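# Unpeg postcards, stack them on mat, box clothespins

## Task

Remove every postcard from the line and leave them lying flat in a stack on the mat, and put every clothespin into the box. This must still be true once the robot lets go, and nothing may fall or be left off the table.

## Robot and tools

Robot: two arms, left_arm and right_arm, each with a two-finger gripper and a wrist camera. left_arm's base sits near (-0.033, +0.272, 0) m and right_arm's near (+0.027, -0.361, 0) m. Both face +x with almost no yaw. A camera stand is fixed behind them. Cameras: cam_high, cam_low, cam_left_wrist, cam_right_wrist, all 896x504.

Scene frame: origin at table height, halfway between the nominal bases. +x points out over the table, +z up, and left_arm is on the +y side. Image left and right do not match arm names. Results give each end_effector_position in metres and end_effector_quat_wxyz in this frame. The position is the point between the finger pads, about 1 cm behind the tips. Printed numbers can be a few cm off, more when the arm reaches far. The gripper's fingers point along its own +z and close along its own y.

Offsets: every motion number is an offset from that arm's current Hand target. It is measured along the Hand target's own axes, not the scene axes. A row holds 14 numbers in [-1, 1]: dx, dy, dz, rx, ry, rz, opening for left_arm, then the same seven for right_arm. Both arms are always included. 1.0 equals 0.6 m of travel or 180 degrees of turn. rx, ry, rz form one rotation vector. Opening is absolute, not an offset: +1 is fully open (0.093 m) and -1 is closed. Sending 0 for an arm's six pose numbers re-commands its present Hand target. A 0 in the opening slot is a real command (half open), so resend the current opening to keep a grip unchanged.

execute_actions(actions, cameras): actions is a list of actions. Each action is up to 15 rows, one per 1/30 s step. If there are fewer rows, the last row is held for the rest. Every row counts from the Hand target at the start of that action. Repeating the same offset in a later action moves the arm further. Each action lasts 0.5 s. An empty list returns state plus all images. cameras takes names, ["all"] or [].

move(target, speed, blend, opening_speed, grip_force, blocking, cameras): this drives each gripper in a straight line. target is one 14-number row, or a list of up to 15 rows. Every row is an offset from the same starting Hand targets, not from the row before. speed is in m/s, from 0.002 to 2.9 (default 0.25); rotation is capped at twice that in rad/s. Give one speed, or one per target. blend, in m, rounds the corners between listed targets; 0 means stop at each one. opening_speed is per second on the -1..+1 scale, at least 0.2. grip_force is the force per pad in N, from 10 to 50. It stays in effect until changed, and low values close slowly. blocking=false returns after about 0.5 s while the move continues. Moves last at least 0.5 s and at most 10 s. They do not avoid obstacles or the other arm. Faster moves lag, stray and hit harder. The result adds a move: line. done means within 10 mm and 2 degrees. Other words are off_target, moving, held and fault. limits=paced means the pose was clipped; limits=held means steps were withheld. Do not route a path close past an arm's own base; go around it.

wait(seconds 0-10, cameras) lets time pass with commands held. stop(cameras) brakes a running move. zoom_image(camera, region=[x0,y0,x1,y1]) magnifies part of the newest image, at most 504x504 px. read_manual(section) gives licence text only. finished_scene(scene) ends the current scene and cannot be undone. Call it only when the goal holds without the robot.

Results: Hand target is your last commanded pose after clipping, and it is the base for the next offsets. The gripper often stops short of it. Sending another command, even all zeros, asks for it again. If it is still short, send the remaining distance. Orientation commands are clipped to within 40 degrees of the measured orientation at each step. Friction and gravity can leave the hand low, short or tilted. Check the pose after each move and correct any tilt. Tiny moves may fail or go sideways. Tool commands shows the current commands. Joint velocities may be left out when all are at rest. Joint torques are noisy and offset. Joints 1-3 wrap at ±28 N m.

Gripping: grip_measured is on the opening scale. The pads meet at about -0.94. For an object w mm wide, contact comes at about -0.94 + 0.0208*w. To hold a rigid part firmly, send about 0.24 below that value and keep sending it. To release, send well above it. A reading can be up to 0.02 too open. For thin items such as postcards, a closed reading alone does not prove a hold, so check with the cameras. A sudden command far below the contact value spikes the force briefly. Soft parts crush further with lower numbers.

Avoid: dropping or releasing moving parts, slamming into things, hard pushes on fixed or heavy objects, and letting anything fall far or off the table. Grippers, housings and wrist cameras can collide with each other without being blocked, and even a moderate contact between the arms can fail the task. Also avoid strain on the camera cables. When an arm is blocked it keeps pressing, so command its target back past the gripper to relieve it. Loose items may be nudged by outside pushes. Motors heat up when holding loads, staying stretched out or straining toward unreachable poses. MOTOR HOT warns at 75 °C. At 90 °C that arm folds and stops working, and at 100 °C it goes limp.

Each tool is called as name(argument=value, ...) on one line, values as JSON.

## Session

Scene 1 solved. On to scene 2.

execute_actions(actions=[])

Scene clock: 0.00 s.
left_arm: end_effector_position=(+0.3406, +0.2944, +0.0595) grip_measured=+1.000 end_effector_quat_wxyz=(+0.520, -0.021, +0.854, +0.023) | right_arm: end_effector_position=(+0.4054, -0.4167, +0.0851) grip_measured=+1.000 end_effector_quat_wxyz=(+0.573, +0.129, +0.804, -0.094)
Joint positions: left_arm=[0.022 1.55 0.35 0.724 -0.014 0.014 0.093] | right_arm=[-0.057 1.577 0.335 0.896 0.282 0.096 0.093]
Joint velocities: within noise
Joint torques (N m): no reading
Motor temperatures (°C): left_arm=[31 31 43 32 28 29 31] | right_arm=[31 45 31 36 31 29 30]
Heat: left arm: 43 °C; right arm: 45 °C.
Hand target: left_arm +0.3432, +0.2945, +0.0641; +0.525, -0.020, +0.850, +0.024 | right_arm +0.4077, -0.4167, +0.0901; +0.579, +0.129, +0.800, -0.093
Tool commands: left_gripper/opening=+1.0 right_gripper/opening=+1.0

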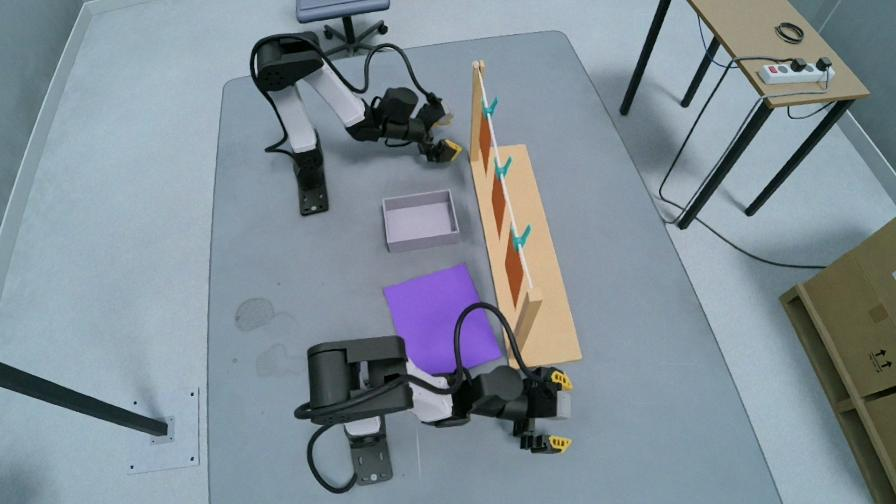

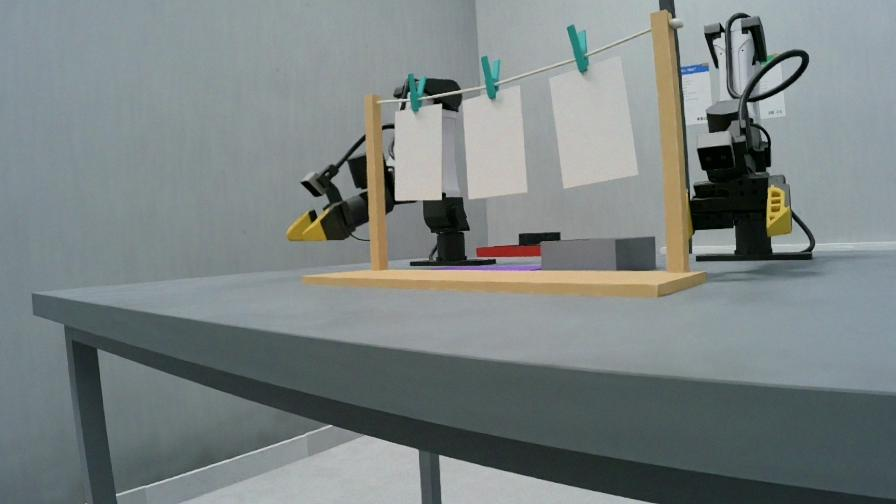

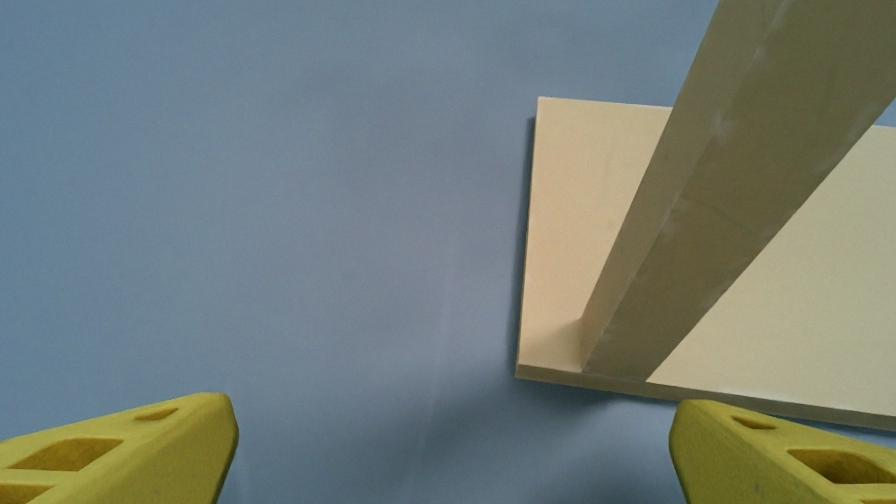

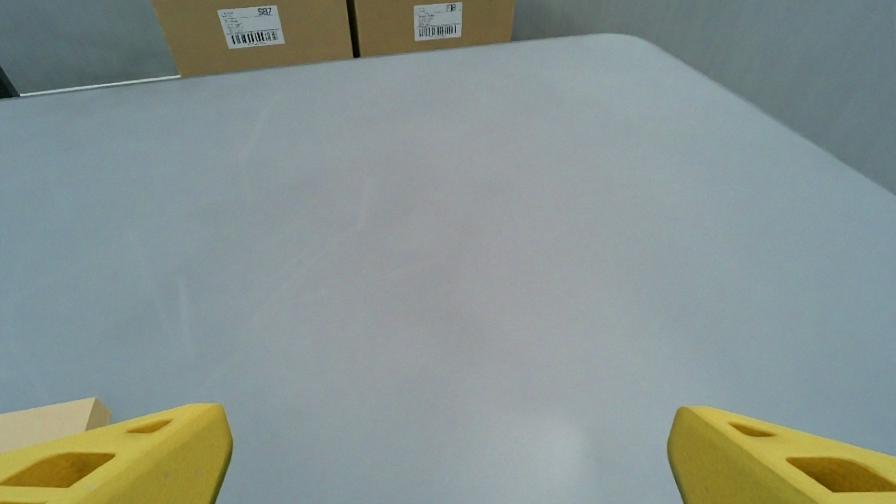

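move(target=[[-0.2445,-0.002,-0.3893,0,0,0,0.2,-0.365,-0.0717,-0.3313,0,0,0,0.2],[-0.2445,-0.002,-0.3893,0,0,0,0.2,-0.5398,0.0862,-0.3332,-0.5195,0.0471,-0.2328,0.2]], speed=0.35, blend=[0.05,0], cameras=["all"])

Scene clock: 43.33 s.
left_arm: end_effector_position=(+0.2012, +0.2802, +0.2935) grip_measured=+0.202 end_effector_quat_wxyz=(+0.522, -0.013, +0.853, +0.025) | right_arm: end_effector_position=(+0.3409, -0.3435, +0.4533) grip_measured=+0.201 end_effector_quat_wxyz=(+0.566, -0.417, +0.677, +0.217)
Joint positions: left_arm=[-0.048 0.626 0.953 -0.8 -0.07 -0.004 0.055] | right_arm=[-0.512 1.606 2.179 -1.581 -1.251 -1.17 0.055]
Joint torques (N m): left_arm=[0.06 1.25 9.35 2.23 0.02 -0.27] | right_arm=[0.28 -3.85 5.85 1.4 -0.96 -0.19]
Motor temperatures (°C): left_arm=[31 33 46 41 28 29 31] | right_arm=[31 46 34 43 31 29 30]
Heat: left arm: 46 °C; right arm: 46 °C.
Hand target: left_arm +0.2004, +0.2805, +0.2999; +0.525, -0.020, +0.850, +0.024 | right_arm +0.3397, -0.3401, +0.4603; +0.372, -0.579, +0.643, +0.334
Off the commanded pose: left_arm 0.006 m, 1 deg | right_arm 0.008 m, 32 deg.
joint sent to its limit (right arm) — joint 4 (wrist pitch), lower limit. The joint targets are off in orientation, not in position.
move: off_target (right_arm)

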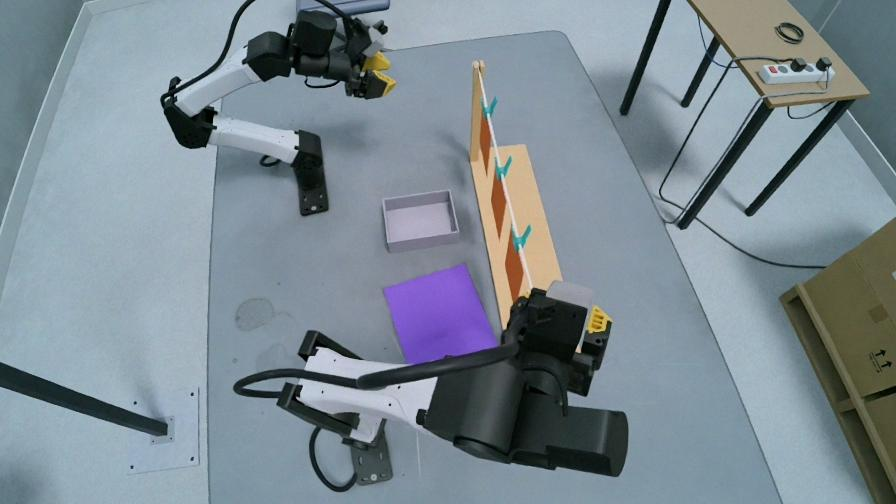

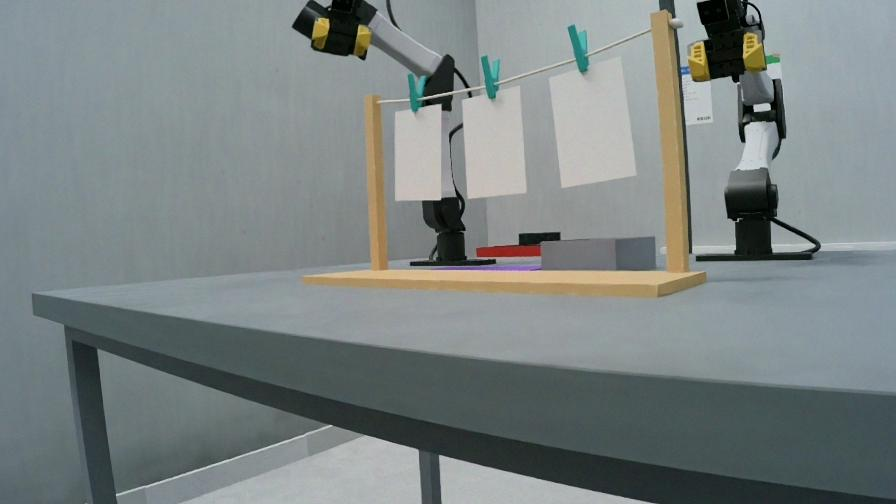

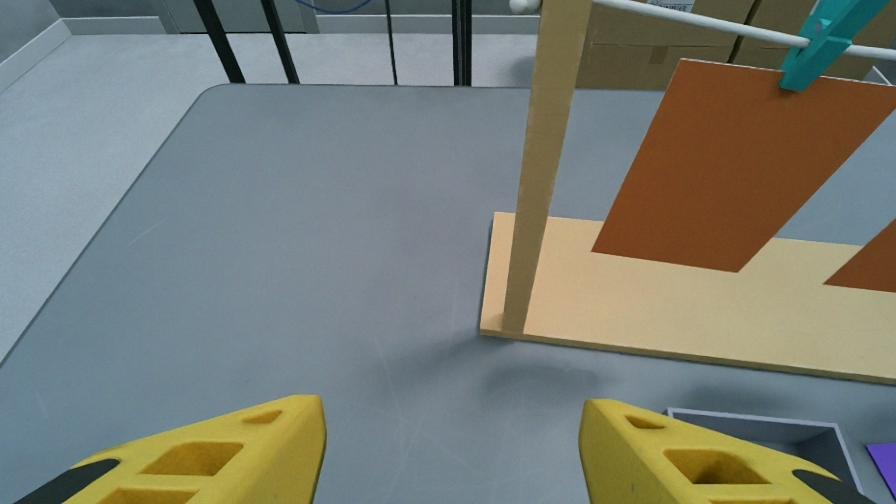

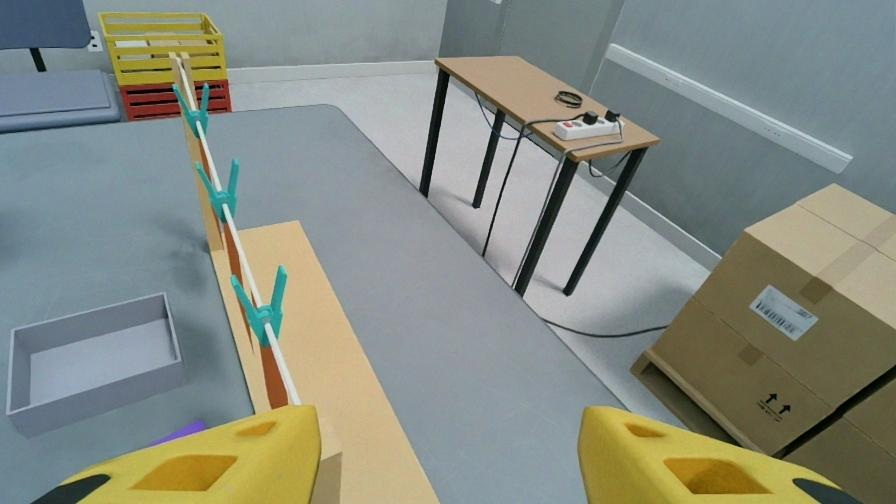

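move(target=[0,0,0,0,0,0,0.2,-0.0762,0.0145,0.2997,0,0,0,0.2], speed=0.3, cameras=["cam_right_wrist","cam_high"])

Scene clock: 94.83 s.
left_arm: end_effector_position=(+0.2012, +0.2802, +0.2935) grip_measured=+0.202 end_effector_quat_wxyz=(+0.522, -0.013, +0.853, +0.025) | right_arm: end_effector_position=(+0.3501, -0.1611, +0.4051) grip_measured=+0.201 end_effector_quat_wxyz=(+0.392, -0.561, +0.647, +0.336)
Joint positions: left_arm=[-0.048 0.626 0.953 -0.8 -0.07 -0.004 0.055] | right_arm=[0.139 1.839 2.39 -1.583 -0.995 -0.958 0.055]
Joint torques (N m): left_arm=[-0.21 1.31 9.29 2.14 0.03 -0.25] | right_arm=[-0.18 -6.28 6.01 1.53 -0.59 0.01]
Motor temperatures (°C): left_arm=[31 32 52 45 28 29 30] | right_arm=[31 45 35 38 31 29 30]
Heat: left arm: 52 °C; right arm: 45 °C.
Hand target: left_arm +0.2004, +0.2805, +0.2999; +0.525, -0.020, +0.850, +0.024 | right_arm +0.3499, -0.1616, +0.4099; +0.372, -0.579, +0.644, +0.334
Off the commanded pose: left_arm 0.006 m, 1 deg | right_arm 0.005 m, 3 deg.
joint sent to its limit (right arm) — joint 4 (wrist pitch), lower limit. The joint targets are off in orientation, not in position.
move: off_target (right_arm)
Images, in order (width x height): cam_high 896x504, cam_right_wrist 896x504.

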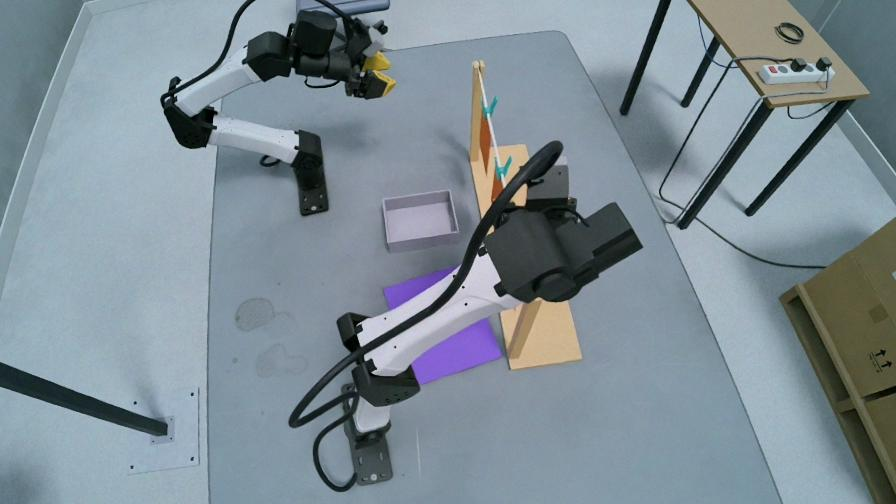

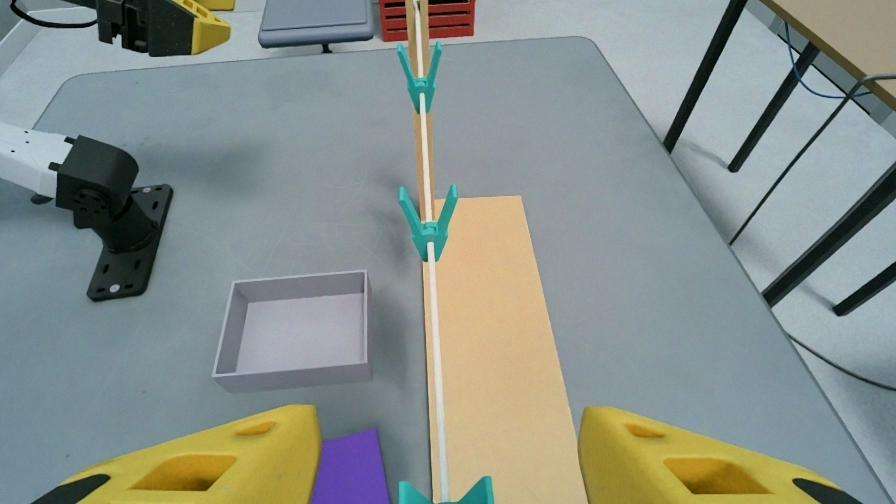

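move(target=[0,0,0,0,0,0,0.2,0.0014,0.0043,0.1408,-0.0048,0,-0.0028,0.5], speed=0.2, cameras=["cam_right_wrist"])

Scene clock: 130.70 s.
left_arm: end_effector_position=(+0.2012, +0.2802, +0.2935) grip_measured=+0.202 end_effector_quat_wxyz=(+0.522, -0.013, +0.853, +0.025) | right_arm: end_effector_position=(+0.3580, -0.0879, +0.3599) grip_measured=+0.499 end_effector_quat_wxyz=(+0.357, -0.582, +0.644, +0.344)
Joint positions: left_arm=[-0.048 0.626 0.953 -0.8 -0.07 -0.004 0.055] | right_arm=[0.347 1.839 2.173 -1.27 -0.887 -0.778 0.069]
Joint torques (N m): left_arm=[-0.35 1.42 9.25 2.26 -0.02 -0.19] | right_arm=[-0.12 -9.16 4.21 1.97 -0.51 0.01]
Heat: left arm: 54 °C; right arm: 46 °C.
Hand target: left_arm +0.2004, +0.2805, +0.2999; +0.525, -0.020, +0.850, +0.024 | right_arm +0.3550, -0.0889, +0.3669; +0.369, -0.585, +0.639, +0.337
Off the commanded pose: left_arm 0.006 m, 1 deg | right_arm 0.008 m, 2 deg.
move: done
Images, in order (width x height): cam_right_wrist 896x504.

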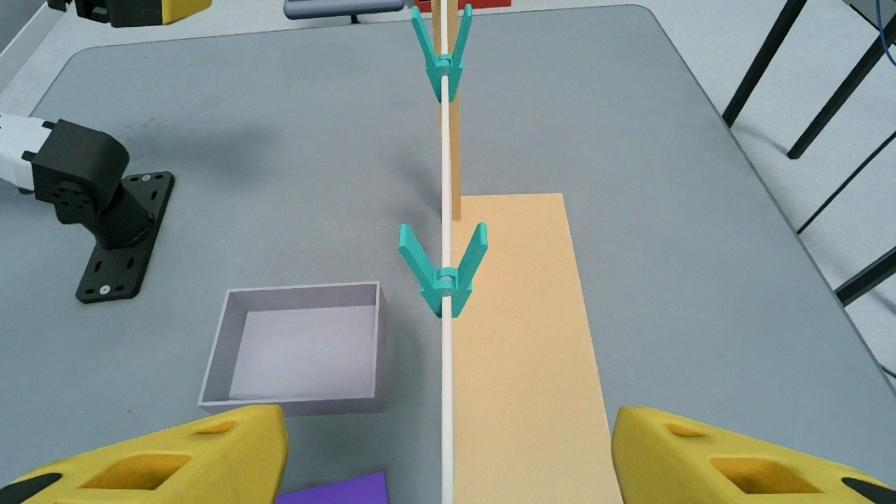

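move(target=[0,0,0,0,0,0,0.2,0,0.005,0.115,0,0,0,0.2], speed=0.12, cameras=["cam_right_wrist"])

Scene clock: 152.47 s.
left_arm: end_effector_position=(+0.2012, +0.2802, +0.2935) grip_measured=+0.202 end_effector_quat_wxyz=(+0.522, -0.013, +0.853, +0.025) | right_arm: end_effector_position=(+0.3590, -0.0287, +0.3264) grip_measured=+0.201 end_effector_quat_wxyz=(+0.358, -0.584, +0.644, +0.342)
Joint positions: left_arm=[-0.048 0.626 0.953 -0.8 -0.07 -0.004 0.055] | right_arm=[0.495 1.833 1.99 -0.966 -0.788 -0.614 0.055]
Joint torques (N m): left_arm=[-0.44 1.46 9.39 2.29 0.02 -0.21] | right_arm=[-0.02 -9.37 4.75 2.25 -0.41 0.03]
Motor temperatures (°C): left_arm=[31 31 55 48 28 29 30] | right_arm=[31 49 35 38 31 29 30]
Heat: left arm: 55 °C; right arm: 49 °C.
Hand target: left_arm +0.2004, +0.2805, +0.2999; +0.525, -0.020, +0.850, +0.024 | right_arm +0.3571, -0.0291, +0.3326; +0.369, -0.585, +0.638, +0.337
Off the commanded pose: left_arm 0.006 m, 1 deg | right_arm 0.006 m, 2 deg.
move: done
Images, in order (width x height): cam_right_wrist 896x504.

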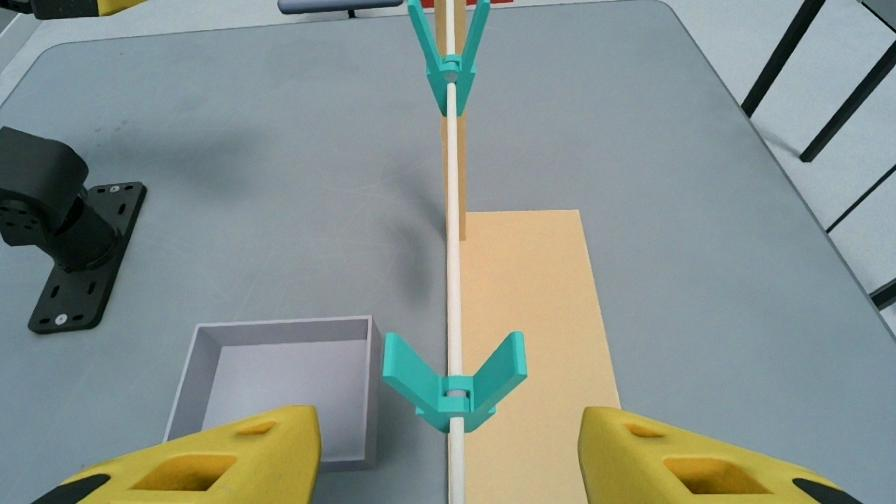

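move(target=[0,0,0,0,0,0,0.2,0,-0.002,0.052,0,0,0,0.1], speed=0.08, cameras=["cam_right_wrist"])

Scene clock: 161.10 s.
left_arm: end_effector_position=(+0.2012, +0.2802, +0.2935) grip_measured=+0.202 end_effector_quat_wxyz=(+0.522, -0.013, +0.853, +0.025) | right_arm: end_effector_position=(+0.3578, -0.0054, +0.3224) grip_measured=+0.101 end_effector_quat_wxyz=(+0.369, -0.585, +0.638, +0.339)
Joint positions: left_arm=[-0.048 0.626 0.953 -0.8 -0.07 -0.004 0.055] | right_arm=[0.55 1.843 1.961 -0.865 -0.749 -0.561 0.05]
Joint torques (N m): left_arm=[0.02 1.39 9.35 2.21 -0.09 -0.19] | right_arm=[0.05 -7.39 4.97 2.38 -0.37 0.02]
Motor temperatures (°C): left_arm=[31 31 55 48 28 29 30] | right_arm=[31 49 35 39 31 29 30]
Heat: left arm: 55 °C; right arm: 49 °C.
Hand target: left_arm +0.2004, +0.2805, +0.2999; +0.525, -0.020, +0.850, +0.024 | right_arm +0.3607, -0.0023, +0.3171; -0.369, +0.585, -0.638, -0.337
Off the commanded pose: left_arm 0.006 m, 1 deg | right_arm 0.007 m, 0 deg.
move: done
Images, in order (width x height): cam_right_wrist 896x504.

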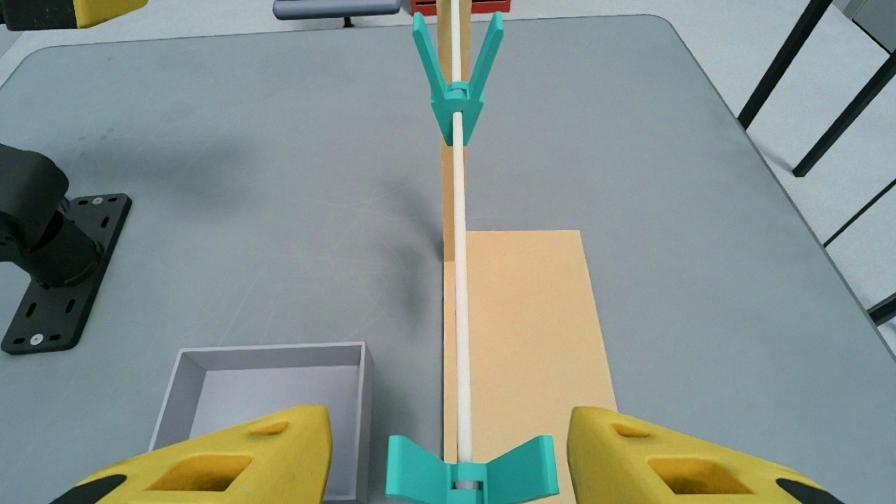

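move(target=[0,0,0,0,0,0,0.2,0.016,-0.0075,0.007,0,0,0,0.1], speed=0.08, cameras=["cam_right_wrist"])

Scene clock: 169.07 s.
left_arm: end_effector_position=(+0.2012, +0.2802, +0.2935) grip_measured=+0.202 end_effector_quat_wxyz=(+0.522, -0.013, +0.853, +0.025) | right_arm: end_effector_position=(+0.3600, -0.0040, +0.3112) grip_measured=+0.101 end_effector_quat_wxyz=(+0.366, -0.585, +0.640, +0.340)
Joint positions: left_arm=[-0.048 0.626 0.953 -0.8 -0.07 -0.004 0.055] | right_arm=[0.55 1.843 1.919 -0.83 -0.748 -0.561 0.05]
Joint torques (N m): left_arm=[-0.03 1.39 9.5 2.27 0.02 -0.22] | right_arm=[-0.9 -7.51 5 2.38 -0.46 -0.08]
Motor temperatures (°C): left_arm=[31 31 55 48 28 29 30] | right_arm=[31 50 35 39 31 29 30]
Heat: left arm: 55 °C; right arm: 50 °C.
Hand target: left_arm +0.2004, +0.2805, +0.2999; +0.525, -0.020, +0.850, +0.024 | right_arm +0.3651, -0.0039, +0.3066; +0.369, -0.585, +0.638, +0.337
Off the commanded pose: left_arm 0.006 m, 1 deg | right_arm 0.007 m, 0 deg.
move: done
Images, in order (width x height): cam_right_wrist 896x504.

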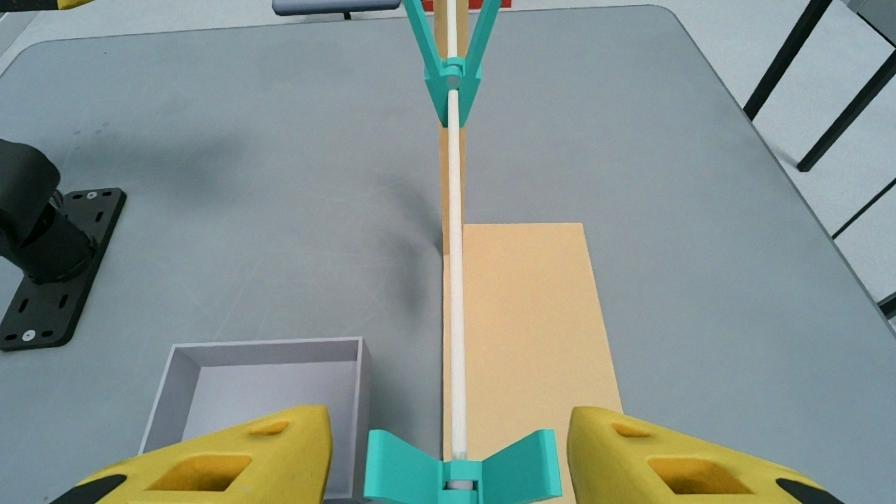

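move(target=[0,0,0,0,0,0,0.2,-0.003,-0.002,0.006,0,0,0,-0.16], speed=0.06, opening_speed=0.4, cameras=["cam_right_wrist"])

Scene clock: 197.20 s.
left_arm: end_effector_position=(+0.2012, +0.2802, +0.2935) grip_measured=+0.202 end_effector_quat_wxyz=(+0.522, -0.013, +0.853, +0.025) | right_arm: end_effector_position=(+0.3624, -0.0024, +0.3062) grip_measured=-0.159 end_effector_quat_wxyz=(+0.362, -0.584, +0.642, +0.340)
Joint positions: left_arm=[-0.048 0.626 0.953 -0.8 -0.07 -0.004 0.055] | right_arm=[0.55 1.855 1.919 -0.827 -0.748 -0.561 0.038]
Joint torques (N m): left_arm=[-0.18 1.28 9.44 2.26 0.01 -0.17] | right_arm=[-0.29 -7.56 6.19 2.36 -0.41 -0.01]
Motor temperatures (°C): left_arm=[31 31 55 49 29 29 30] | right_arm=[31 51 36 42 31 29 30]
Heat: left arm: 55 °C; right arm: 51 °C.
Hand target: left_arm +0.2004, +0.2805, +0.2999; +0.525, -0.020, +0.850, +0.024 | right_arm +0.3667, +0.0000, +0.3064; +0.369, -0.585, +0.638, +0.337
Off the commanded pose: left_arm 0.006 m, 1 deg | right_arm 0.005 m, 1 deg.
move: done
Images, in order (width x height): cam_right_wrist 896x504.

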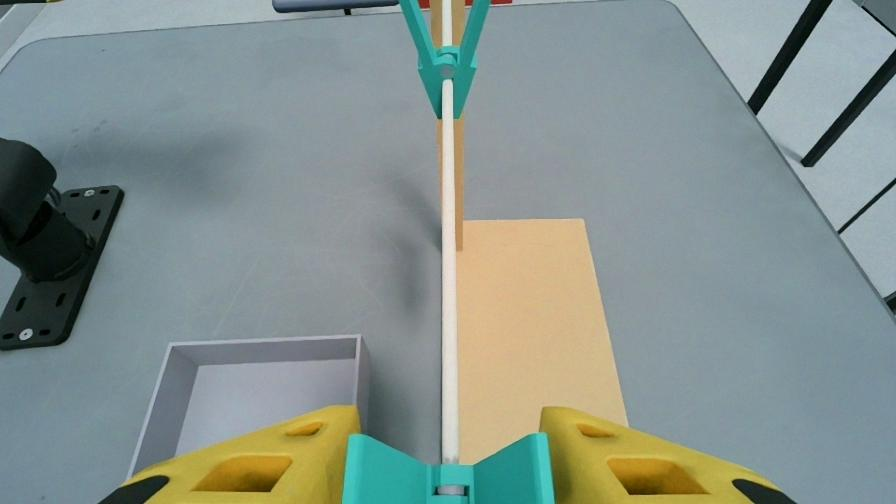

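move(target=[[0,0,0,0,0,0,0.2,0.0046,-0.024,0.0027,-0.0694,0,0.1203,-0.16],[0,0,0,0,0,0,0.2,0.0144,-0.04,0.0083,-0.125,0,0.2165,-0.16]], speed=0.15, blend=[0.005,0], cameras=["cam_right_wrist","cam_low"])

Scene clock: 227.43 s.
left_arm: end_effector_position=(+0.2012, +0.2802, +0.2934) grip_measured=+0.202 end_effector_quat_wxyz=(+0.521, -0.013, +0.853, +0.025) | right_arm: end_effector_position=(+0.3886, -0.0009, +0.2923) grip_measured=-0.159 end_effector_quat_wxyz=(+0.114, -0.395, +0.726, +0.551)
Joint positions: left_arm=[-0.048 0.626 0.953 -0.8 -0.07 -0.004 0.055] | right_arm=[0.443 2.346 2.598 -1.392 -1.156 -0.237 0.038]
Joint torques (N m): left_arm=[-0.23 1.48 9.32 2.23 -0.04 -0.17] | right_arm=[-0.91 -9.8 7.19 1.25 -0.9 -0.15]
Motor temperatures (°C): left_arm=[31 31 56 50 29 29 30] | right_arm=[31 50 37 41 31 29 30]
Heat: left arm: 56 °C; right arm: 50 °C.
Hand target: left_arm +0.2004, +0.2805, +0.2998; +0.525, -0.020, +0.850, +0.024 | right_arm +0.3906, -0.0021, +0.2963; +0.117, -0.400, +0.719, +0.556
Off the commanded pose: left_arm 0.007 m, 1 deg | right_arm 0.005 m, 1 deg.
move: done
Images, in order (width x height): cam_low 896x504, cam_right_wrist 896x504.

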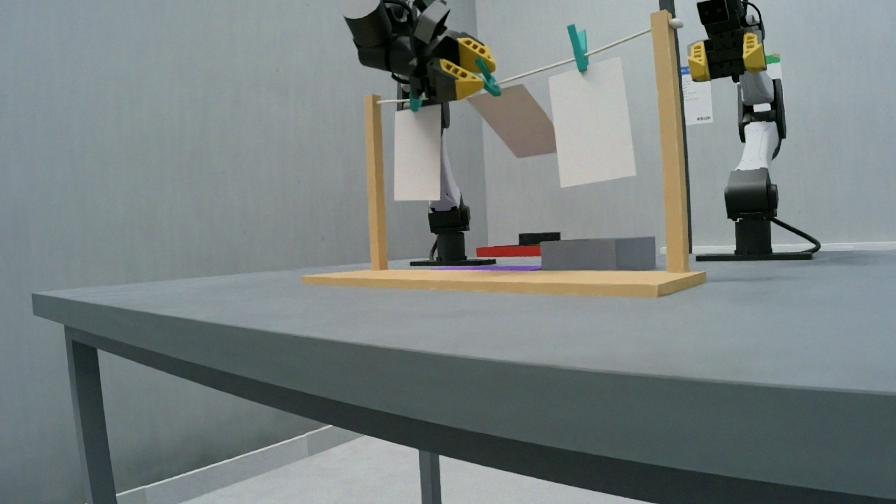

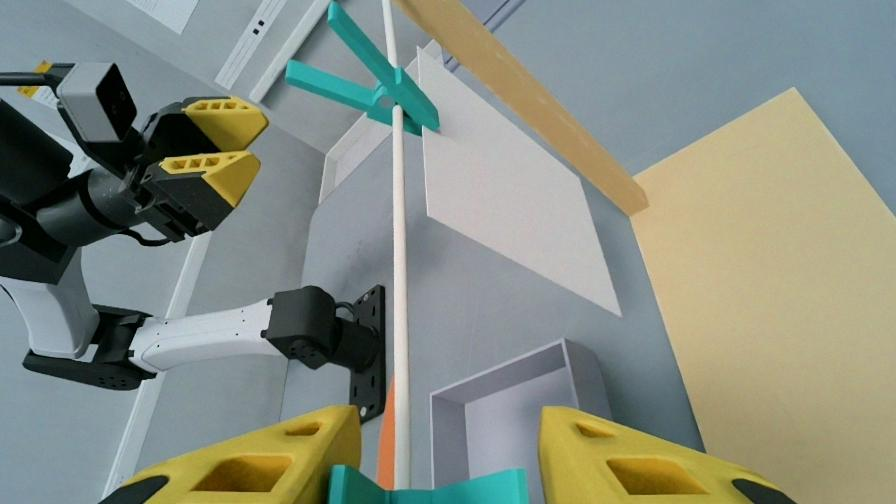

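move(target=[[0,0,0,0,0,0,0.2,0.0017,-0.0147,0.001,-0.0417,0,0.0722,-0.16],[0,0,0,0,0,0,0.2,0.0066,-0.0283,0.0038,-0.0833,0,0.1443,-0.16]], speed=0.12, blend=[0.005,0], cameras=["cam_right_wrist","cam_low","cam_high"])

Scene clock: 244.63 s.
left_arm: end_effector_position=(+0.2012, +0.2802, +0.2934) grip_measured=+0.202 end_effector_quat_wxyz=(+0.521, -0.013, +0.853, +0.025) | right_arm: end_effector_position=(+0.3968, -0.0007, +0.2780) grip_measured=-0.159 end_effector_quat_wxyz=(-0.057, -0.238, +0.717, +0.653)
Joint positions: left_arm=[-0.048 0.626 0.953 -0.8 -0.07 -0.004 0.055] | right_arm=[0.41 2.518 2.711 -1.506 -1.425 0.026 0.038]
Joint torques (N m): left_arm=[-0.39 1.28 9.39 2.25 -0.01 -0.19] | right_arm=[-0.96 -10.55 7.02 0.85 -0.97 0.01]
Motor temperatures (°C): left_arm=[31 30 56 51 29 29 30] | right_arm=[31 53 38 39 31 29 30]
Heat: left arm: 56 °C; right arm: 53 °C.
Hand target: left_arm +0.2004, +0.2805, +0.2998; +0.525, -0.020, +0.850, +0.024 | right_arm +0.3993, -0.0029, +0.2812; -0.063, -0.240, +0.712, +0.657
Off the commanded pose: left_arm 0.007 m, 1 deg | right_arm 0.005 m, 1 deg.
move: done
Images, in order (width x height): cam_high 896x504, cam_low 896x504, cam_right_wrist 896x504.

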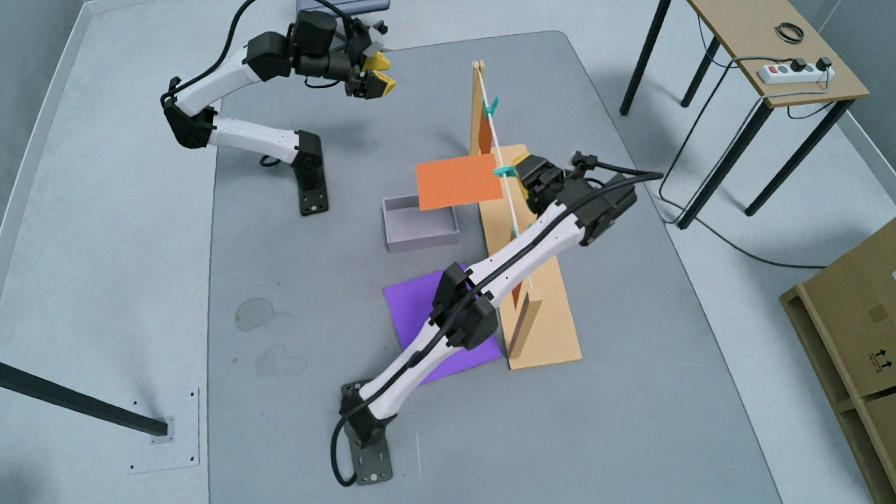

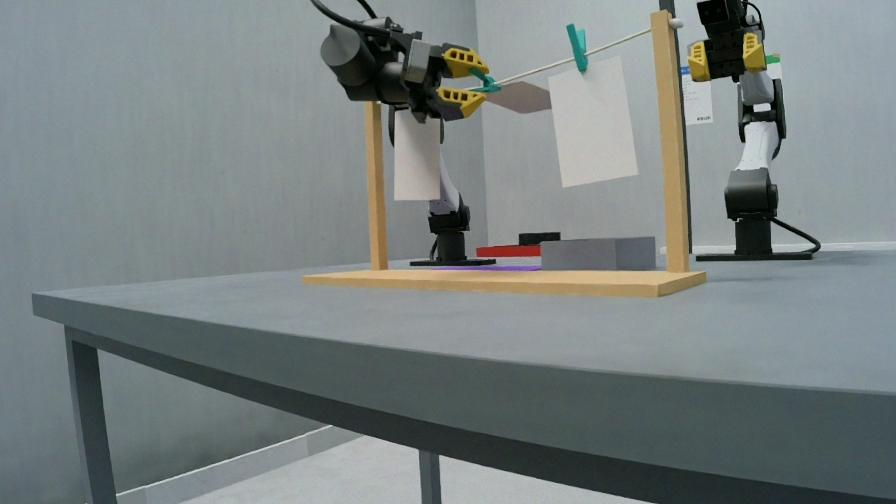

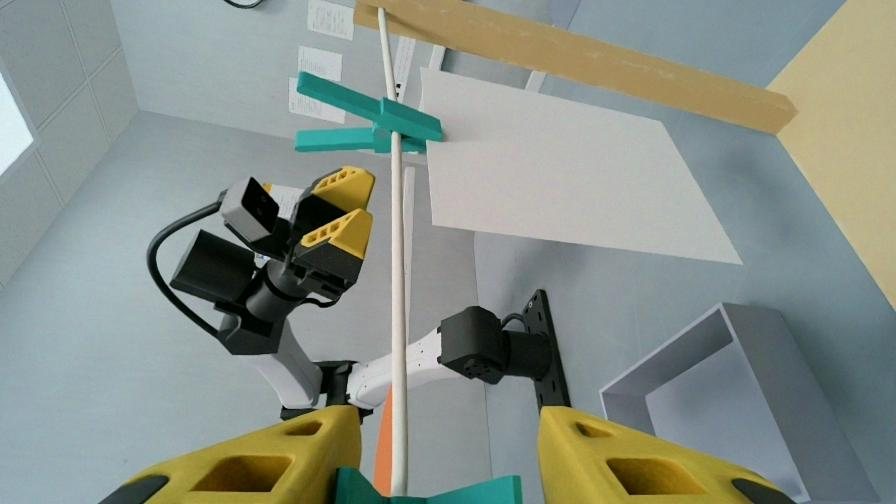

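move(target=[0.1581,-0.4315,-0.0341,0.2226,-0.147,-0.4756,0.2,0,0,0,0,0,0,-0.16], speed=0.3, cameras=["cam_left_wrist","cam_high","cam_low"])

Scene clock: 276.83 s.
left_arm: end_effector_position=(+0.1562, +0.0190, +0.2038) grip_measured=+0.202 end_effector_quat_wxyz=(+0.509, -0.403, +0.548, -0.527) | right_arm: end_effector_position=(+0.3968, -0.0007, +0.2780) grip_measured=-0.159 end_effector_quat_wxyz=(-0.060, -0.235, +0.718, +0.653)
Joint positions: left_arm=[-1.496 1.525 0.334 1.456 -1.286 -1.183 0.055] | right_arm=[0.41 2.541 2.755 -1.537 -1.425 0.026 0.038]
Joint torques (N m): left_arm=[-0.02 -3.62 7.27 2.61 0.11 -0.01] | right_arm=[-0.96 -10.58 6.99 0.83 -0.97 -0.1]
Motor temperatures (°C): left_arm=[31 30 56 52 29 29 30] | right_arm=[31 54 38 37 31 29 30]
Heat: left arm: 56 °C; right arm: 54 °C.
Hand target: left_arm +0.1552, +0.0199, +0.2193; +0.539, -0.407, +0.444, -0.589 | right_arm +0.3994, -0.0028, +0.2811; -0.063, -0.240, +0.712, +0.657
Off the commanded pose: left_arm 0.016 m, 14 deg | right_arm 0.005 m, 1 deg.
joint sent to its limit (left arm) — joint 4 (wrist pitch), upper limit. The joint targets are off in orientation, not in position.
move: off_target (left_arm)
Images, in order (width x height): cam_high 896x504, cam_low 896x504, cam_left_wrist 896x504.

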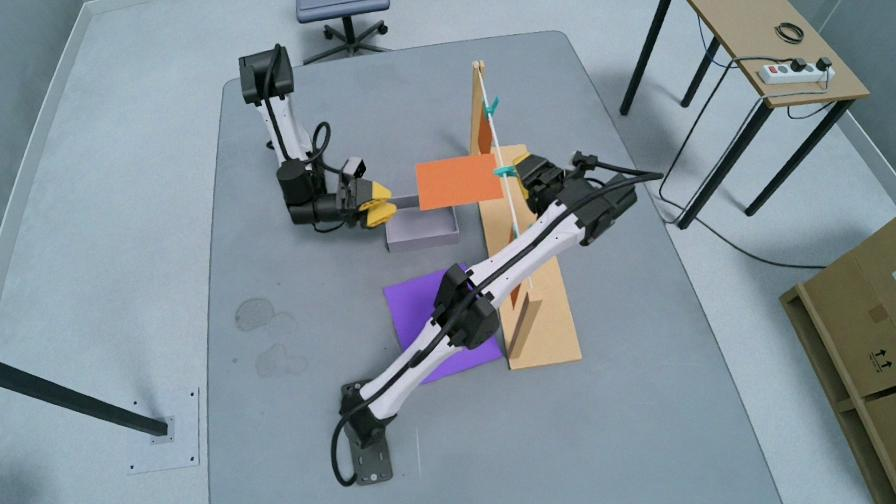

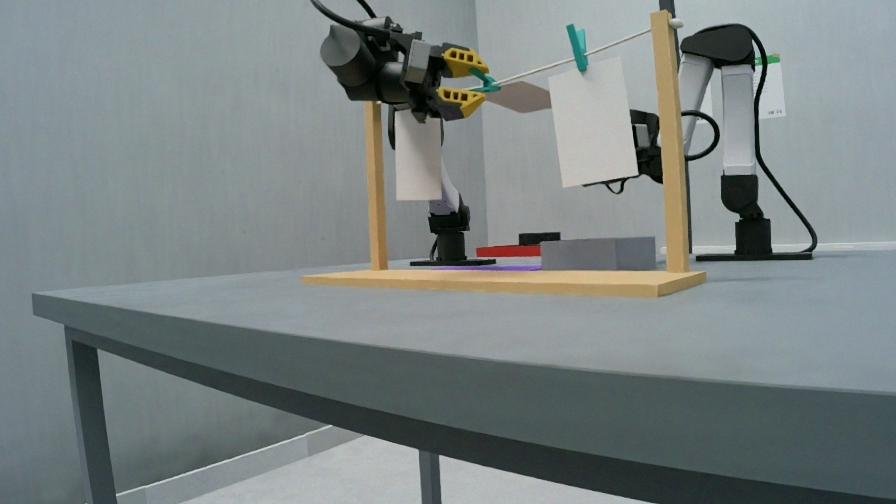

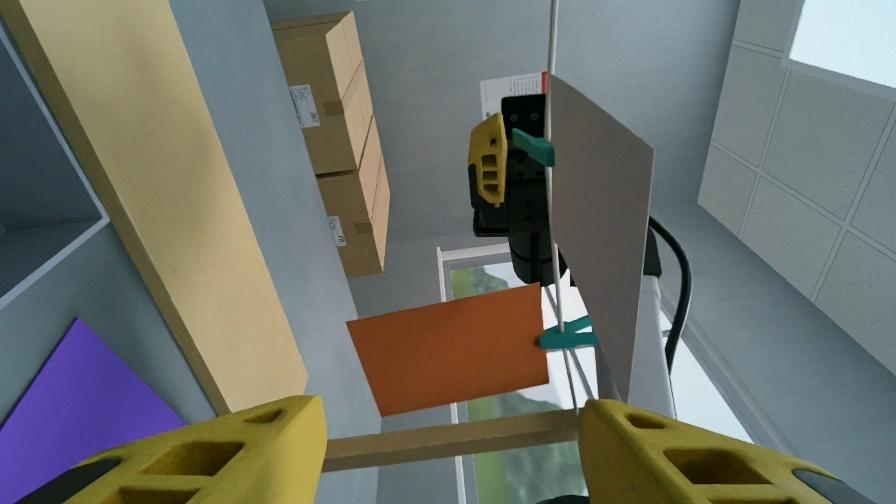

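move(target=[0.0259,-0.082,0.0345,-0.0611,0,0,0.4,0,0,0,0,0,0,-0.16], speed=0.15, cameras=["cam_left_wrist","cam_high"])

Scene clock: 308.30 s.
left_arm: end_effector_position=(+0.1606, +0.0023, +0.2631) grip_measured=+0.398 end_effector_quat_wxyz=(+0.499, -0.450, +0.504, -0.543) | right_arm: end_effector_position=(+0.3968, -0.0007, +0.2780) grip_measured=-0.159 end_effector_quat_wxyz=(-0.060, -0.235, +0.718, +0.653)
Joint positions: left_arm=[-1.496 1.45 0.543 1.311 -1.348 -1.161 0.064] | right_arm=[0.41 2.541 2.755 -1.537 -1.425 0.026 0.038]
Joint torques (N m): left_arm=[0.03 -5.39 8.31 1.24 0.22 0.26] | right_arm=[-0.96 -10.58 7.01 0.83 -0.97 -0.1]
Motor temperatures (°C): left_arm=[31 31 55 55 28 29 30] | right_arm=[31 54 40 36 32 29 30]
Heat: left arm: 55 °C; right arm: 54 °C.
Hand target: left_arm +0.1602, +0.0038, +0.2724; +0.498, -0.457, +0.498, -0.544 | right_arm +0.3994, -0.0029, +0.2811; -0.063, -0.240, +0.712, +0.657
Off the commanded pose: left_arm 0.009 m, 1 deg | right_arm 0.005 m, 1 deg.
move: done
Images, in order (width x height): cam_high 896x504, cam_left_wrist 896x504.

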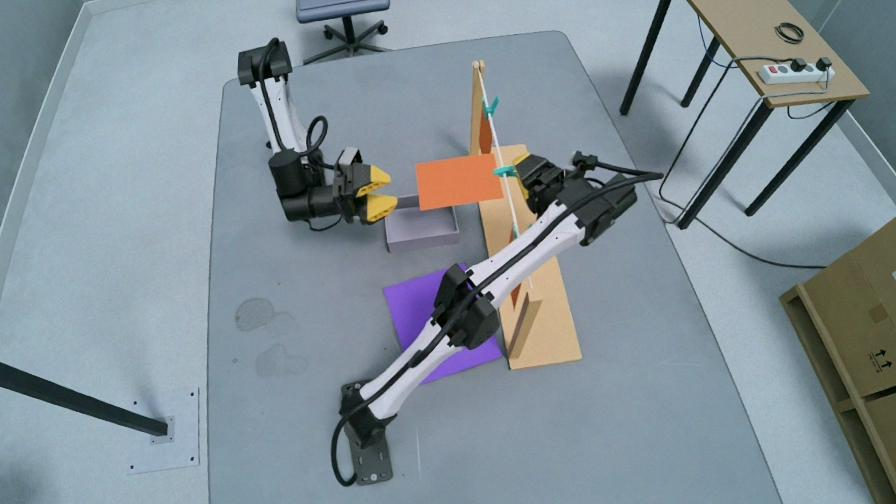

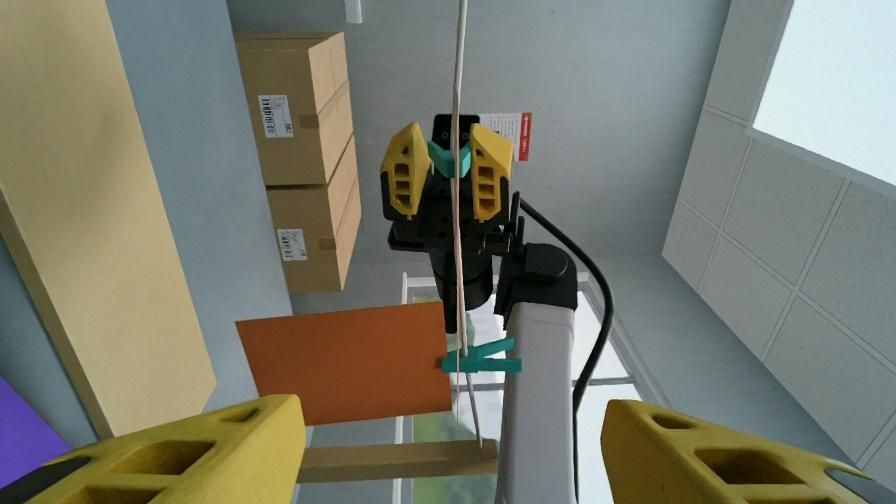

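move(target=[0,-0.003,0.112,0,0,0,0.4,0,0,0,0,0,0,-0.16], speed=0.1, cameras=["cam_left_wrist","cam_high"])

zoom_image(camera="cam_high", region=[360, 110, 560, 260])

Scene clock: 324.00 s.
left_arm: end_effector_position=(+0.2250, -0.0008, +0.2693) grip_measured=+0.398 end_effector_quat_wxyz=(+0.503, -0.451, +0.508, -0.534) | right_arm: end_effector_position=(+0.3968, -0.0007, +0.2780) grip_measured=-0.159 end_effector_quat_wxyz=(-0.060, -0.235, +0.718, +0.653)
Joint positions: left_arm=[-1.263 1.441 0.648 0.975 -1.134 -1.375 0.064] | right_arm=[0.41 2.541 2.755 -1.537 -1.425 0.026 0.038]
Joint torques (N m): left_arm=[0.51 -5.26 9.63 1.59 0.23 -0.11] | right_arm=[-0.96 -10.58 7.01 0.83 -0.98 -0.1]
Motor temperatures (°C): left_arm=[31 32 55 51 28 29 30] | right_arm=[31 54 40 36 32 29 30]
Heat: left arm: 55 °C; right arm: 54 °C.
Hand target: left_arm +0.2266, -0.0020, +0.2799; +0.498, -0.457, +0.498, -0.544 | right_arm +0.3994, -0.0029, +0.2811; -0.063, -0.240, +0.712, +0.657
Off the commanded pose: left_arm 0.011 m, 2 deg | right_arm 0.005 m, 1 deg.
move: off_target (left_arm)
Images, in order (width x height): cam_high 896x504, cam_left_wrist 896x504.

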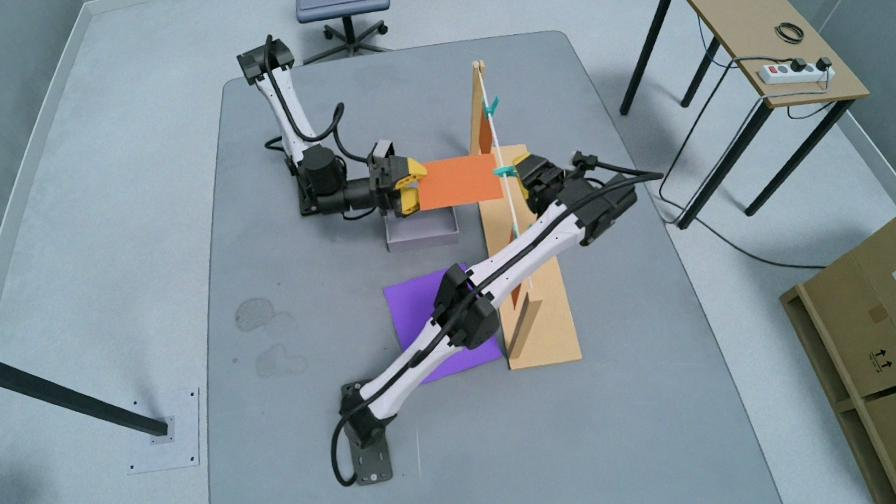

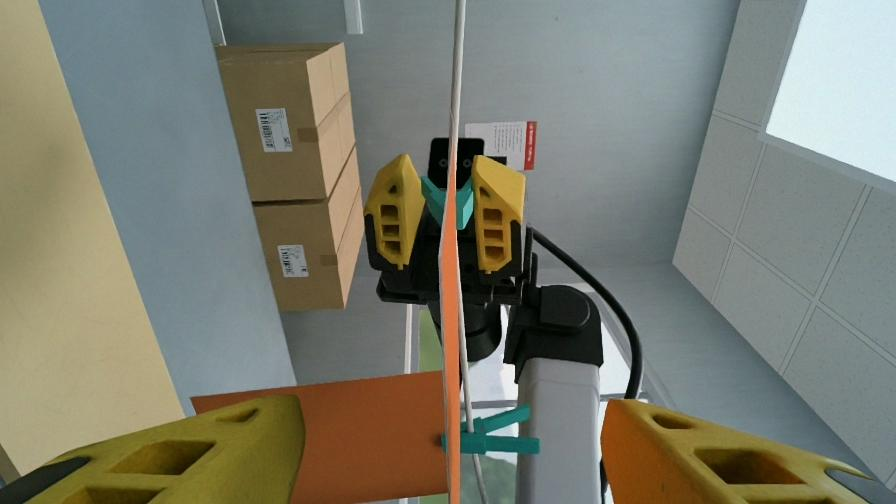

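Scaled by 2.520.

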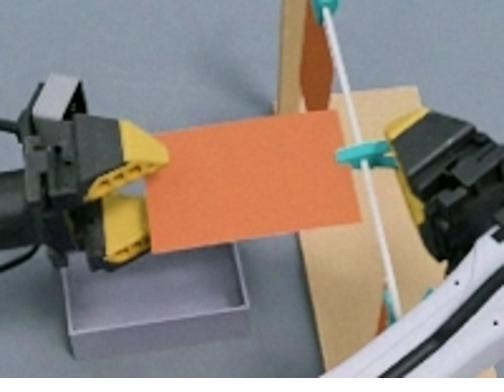

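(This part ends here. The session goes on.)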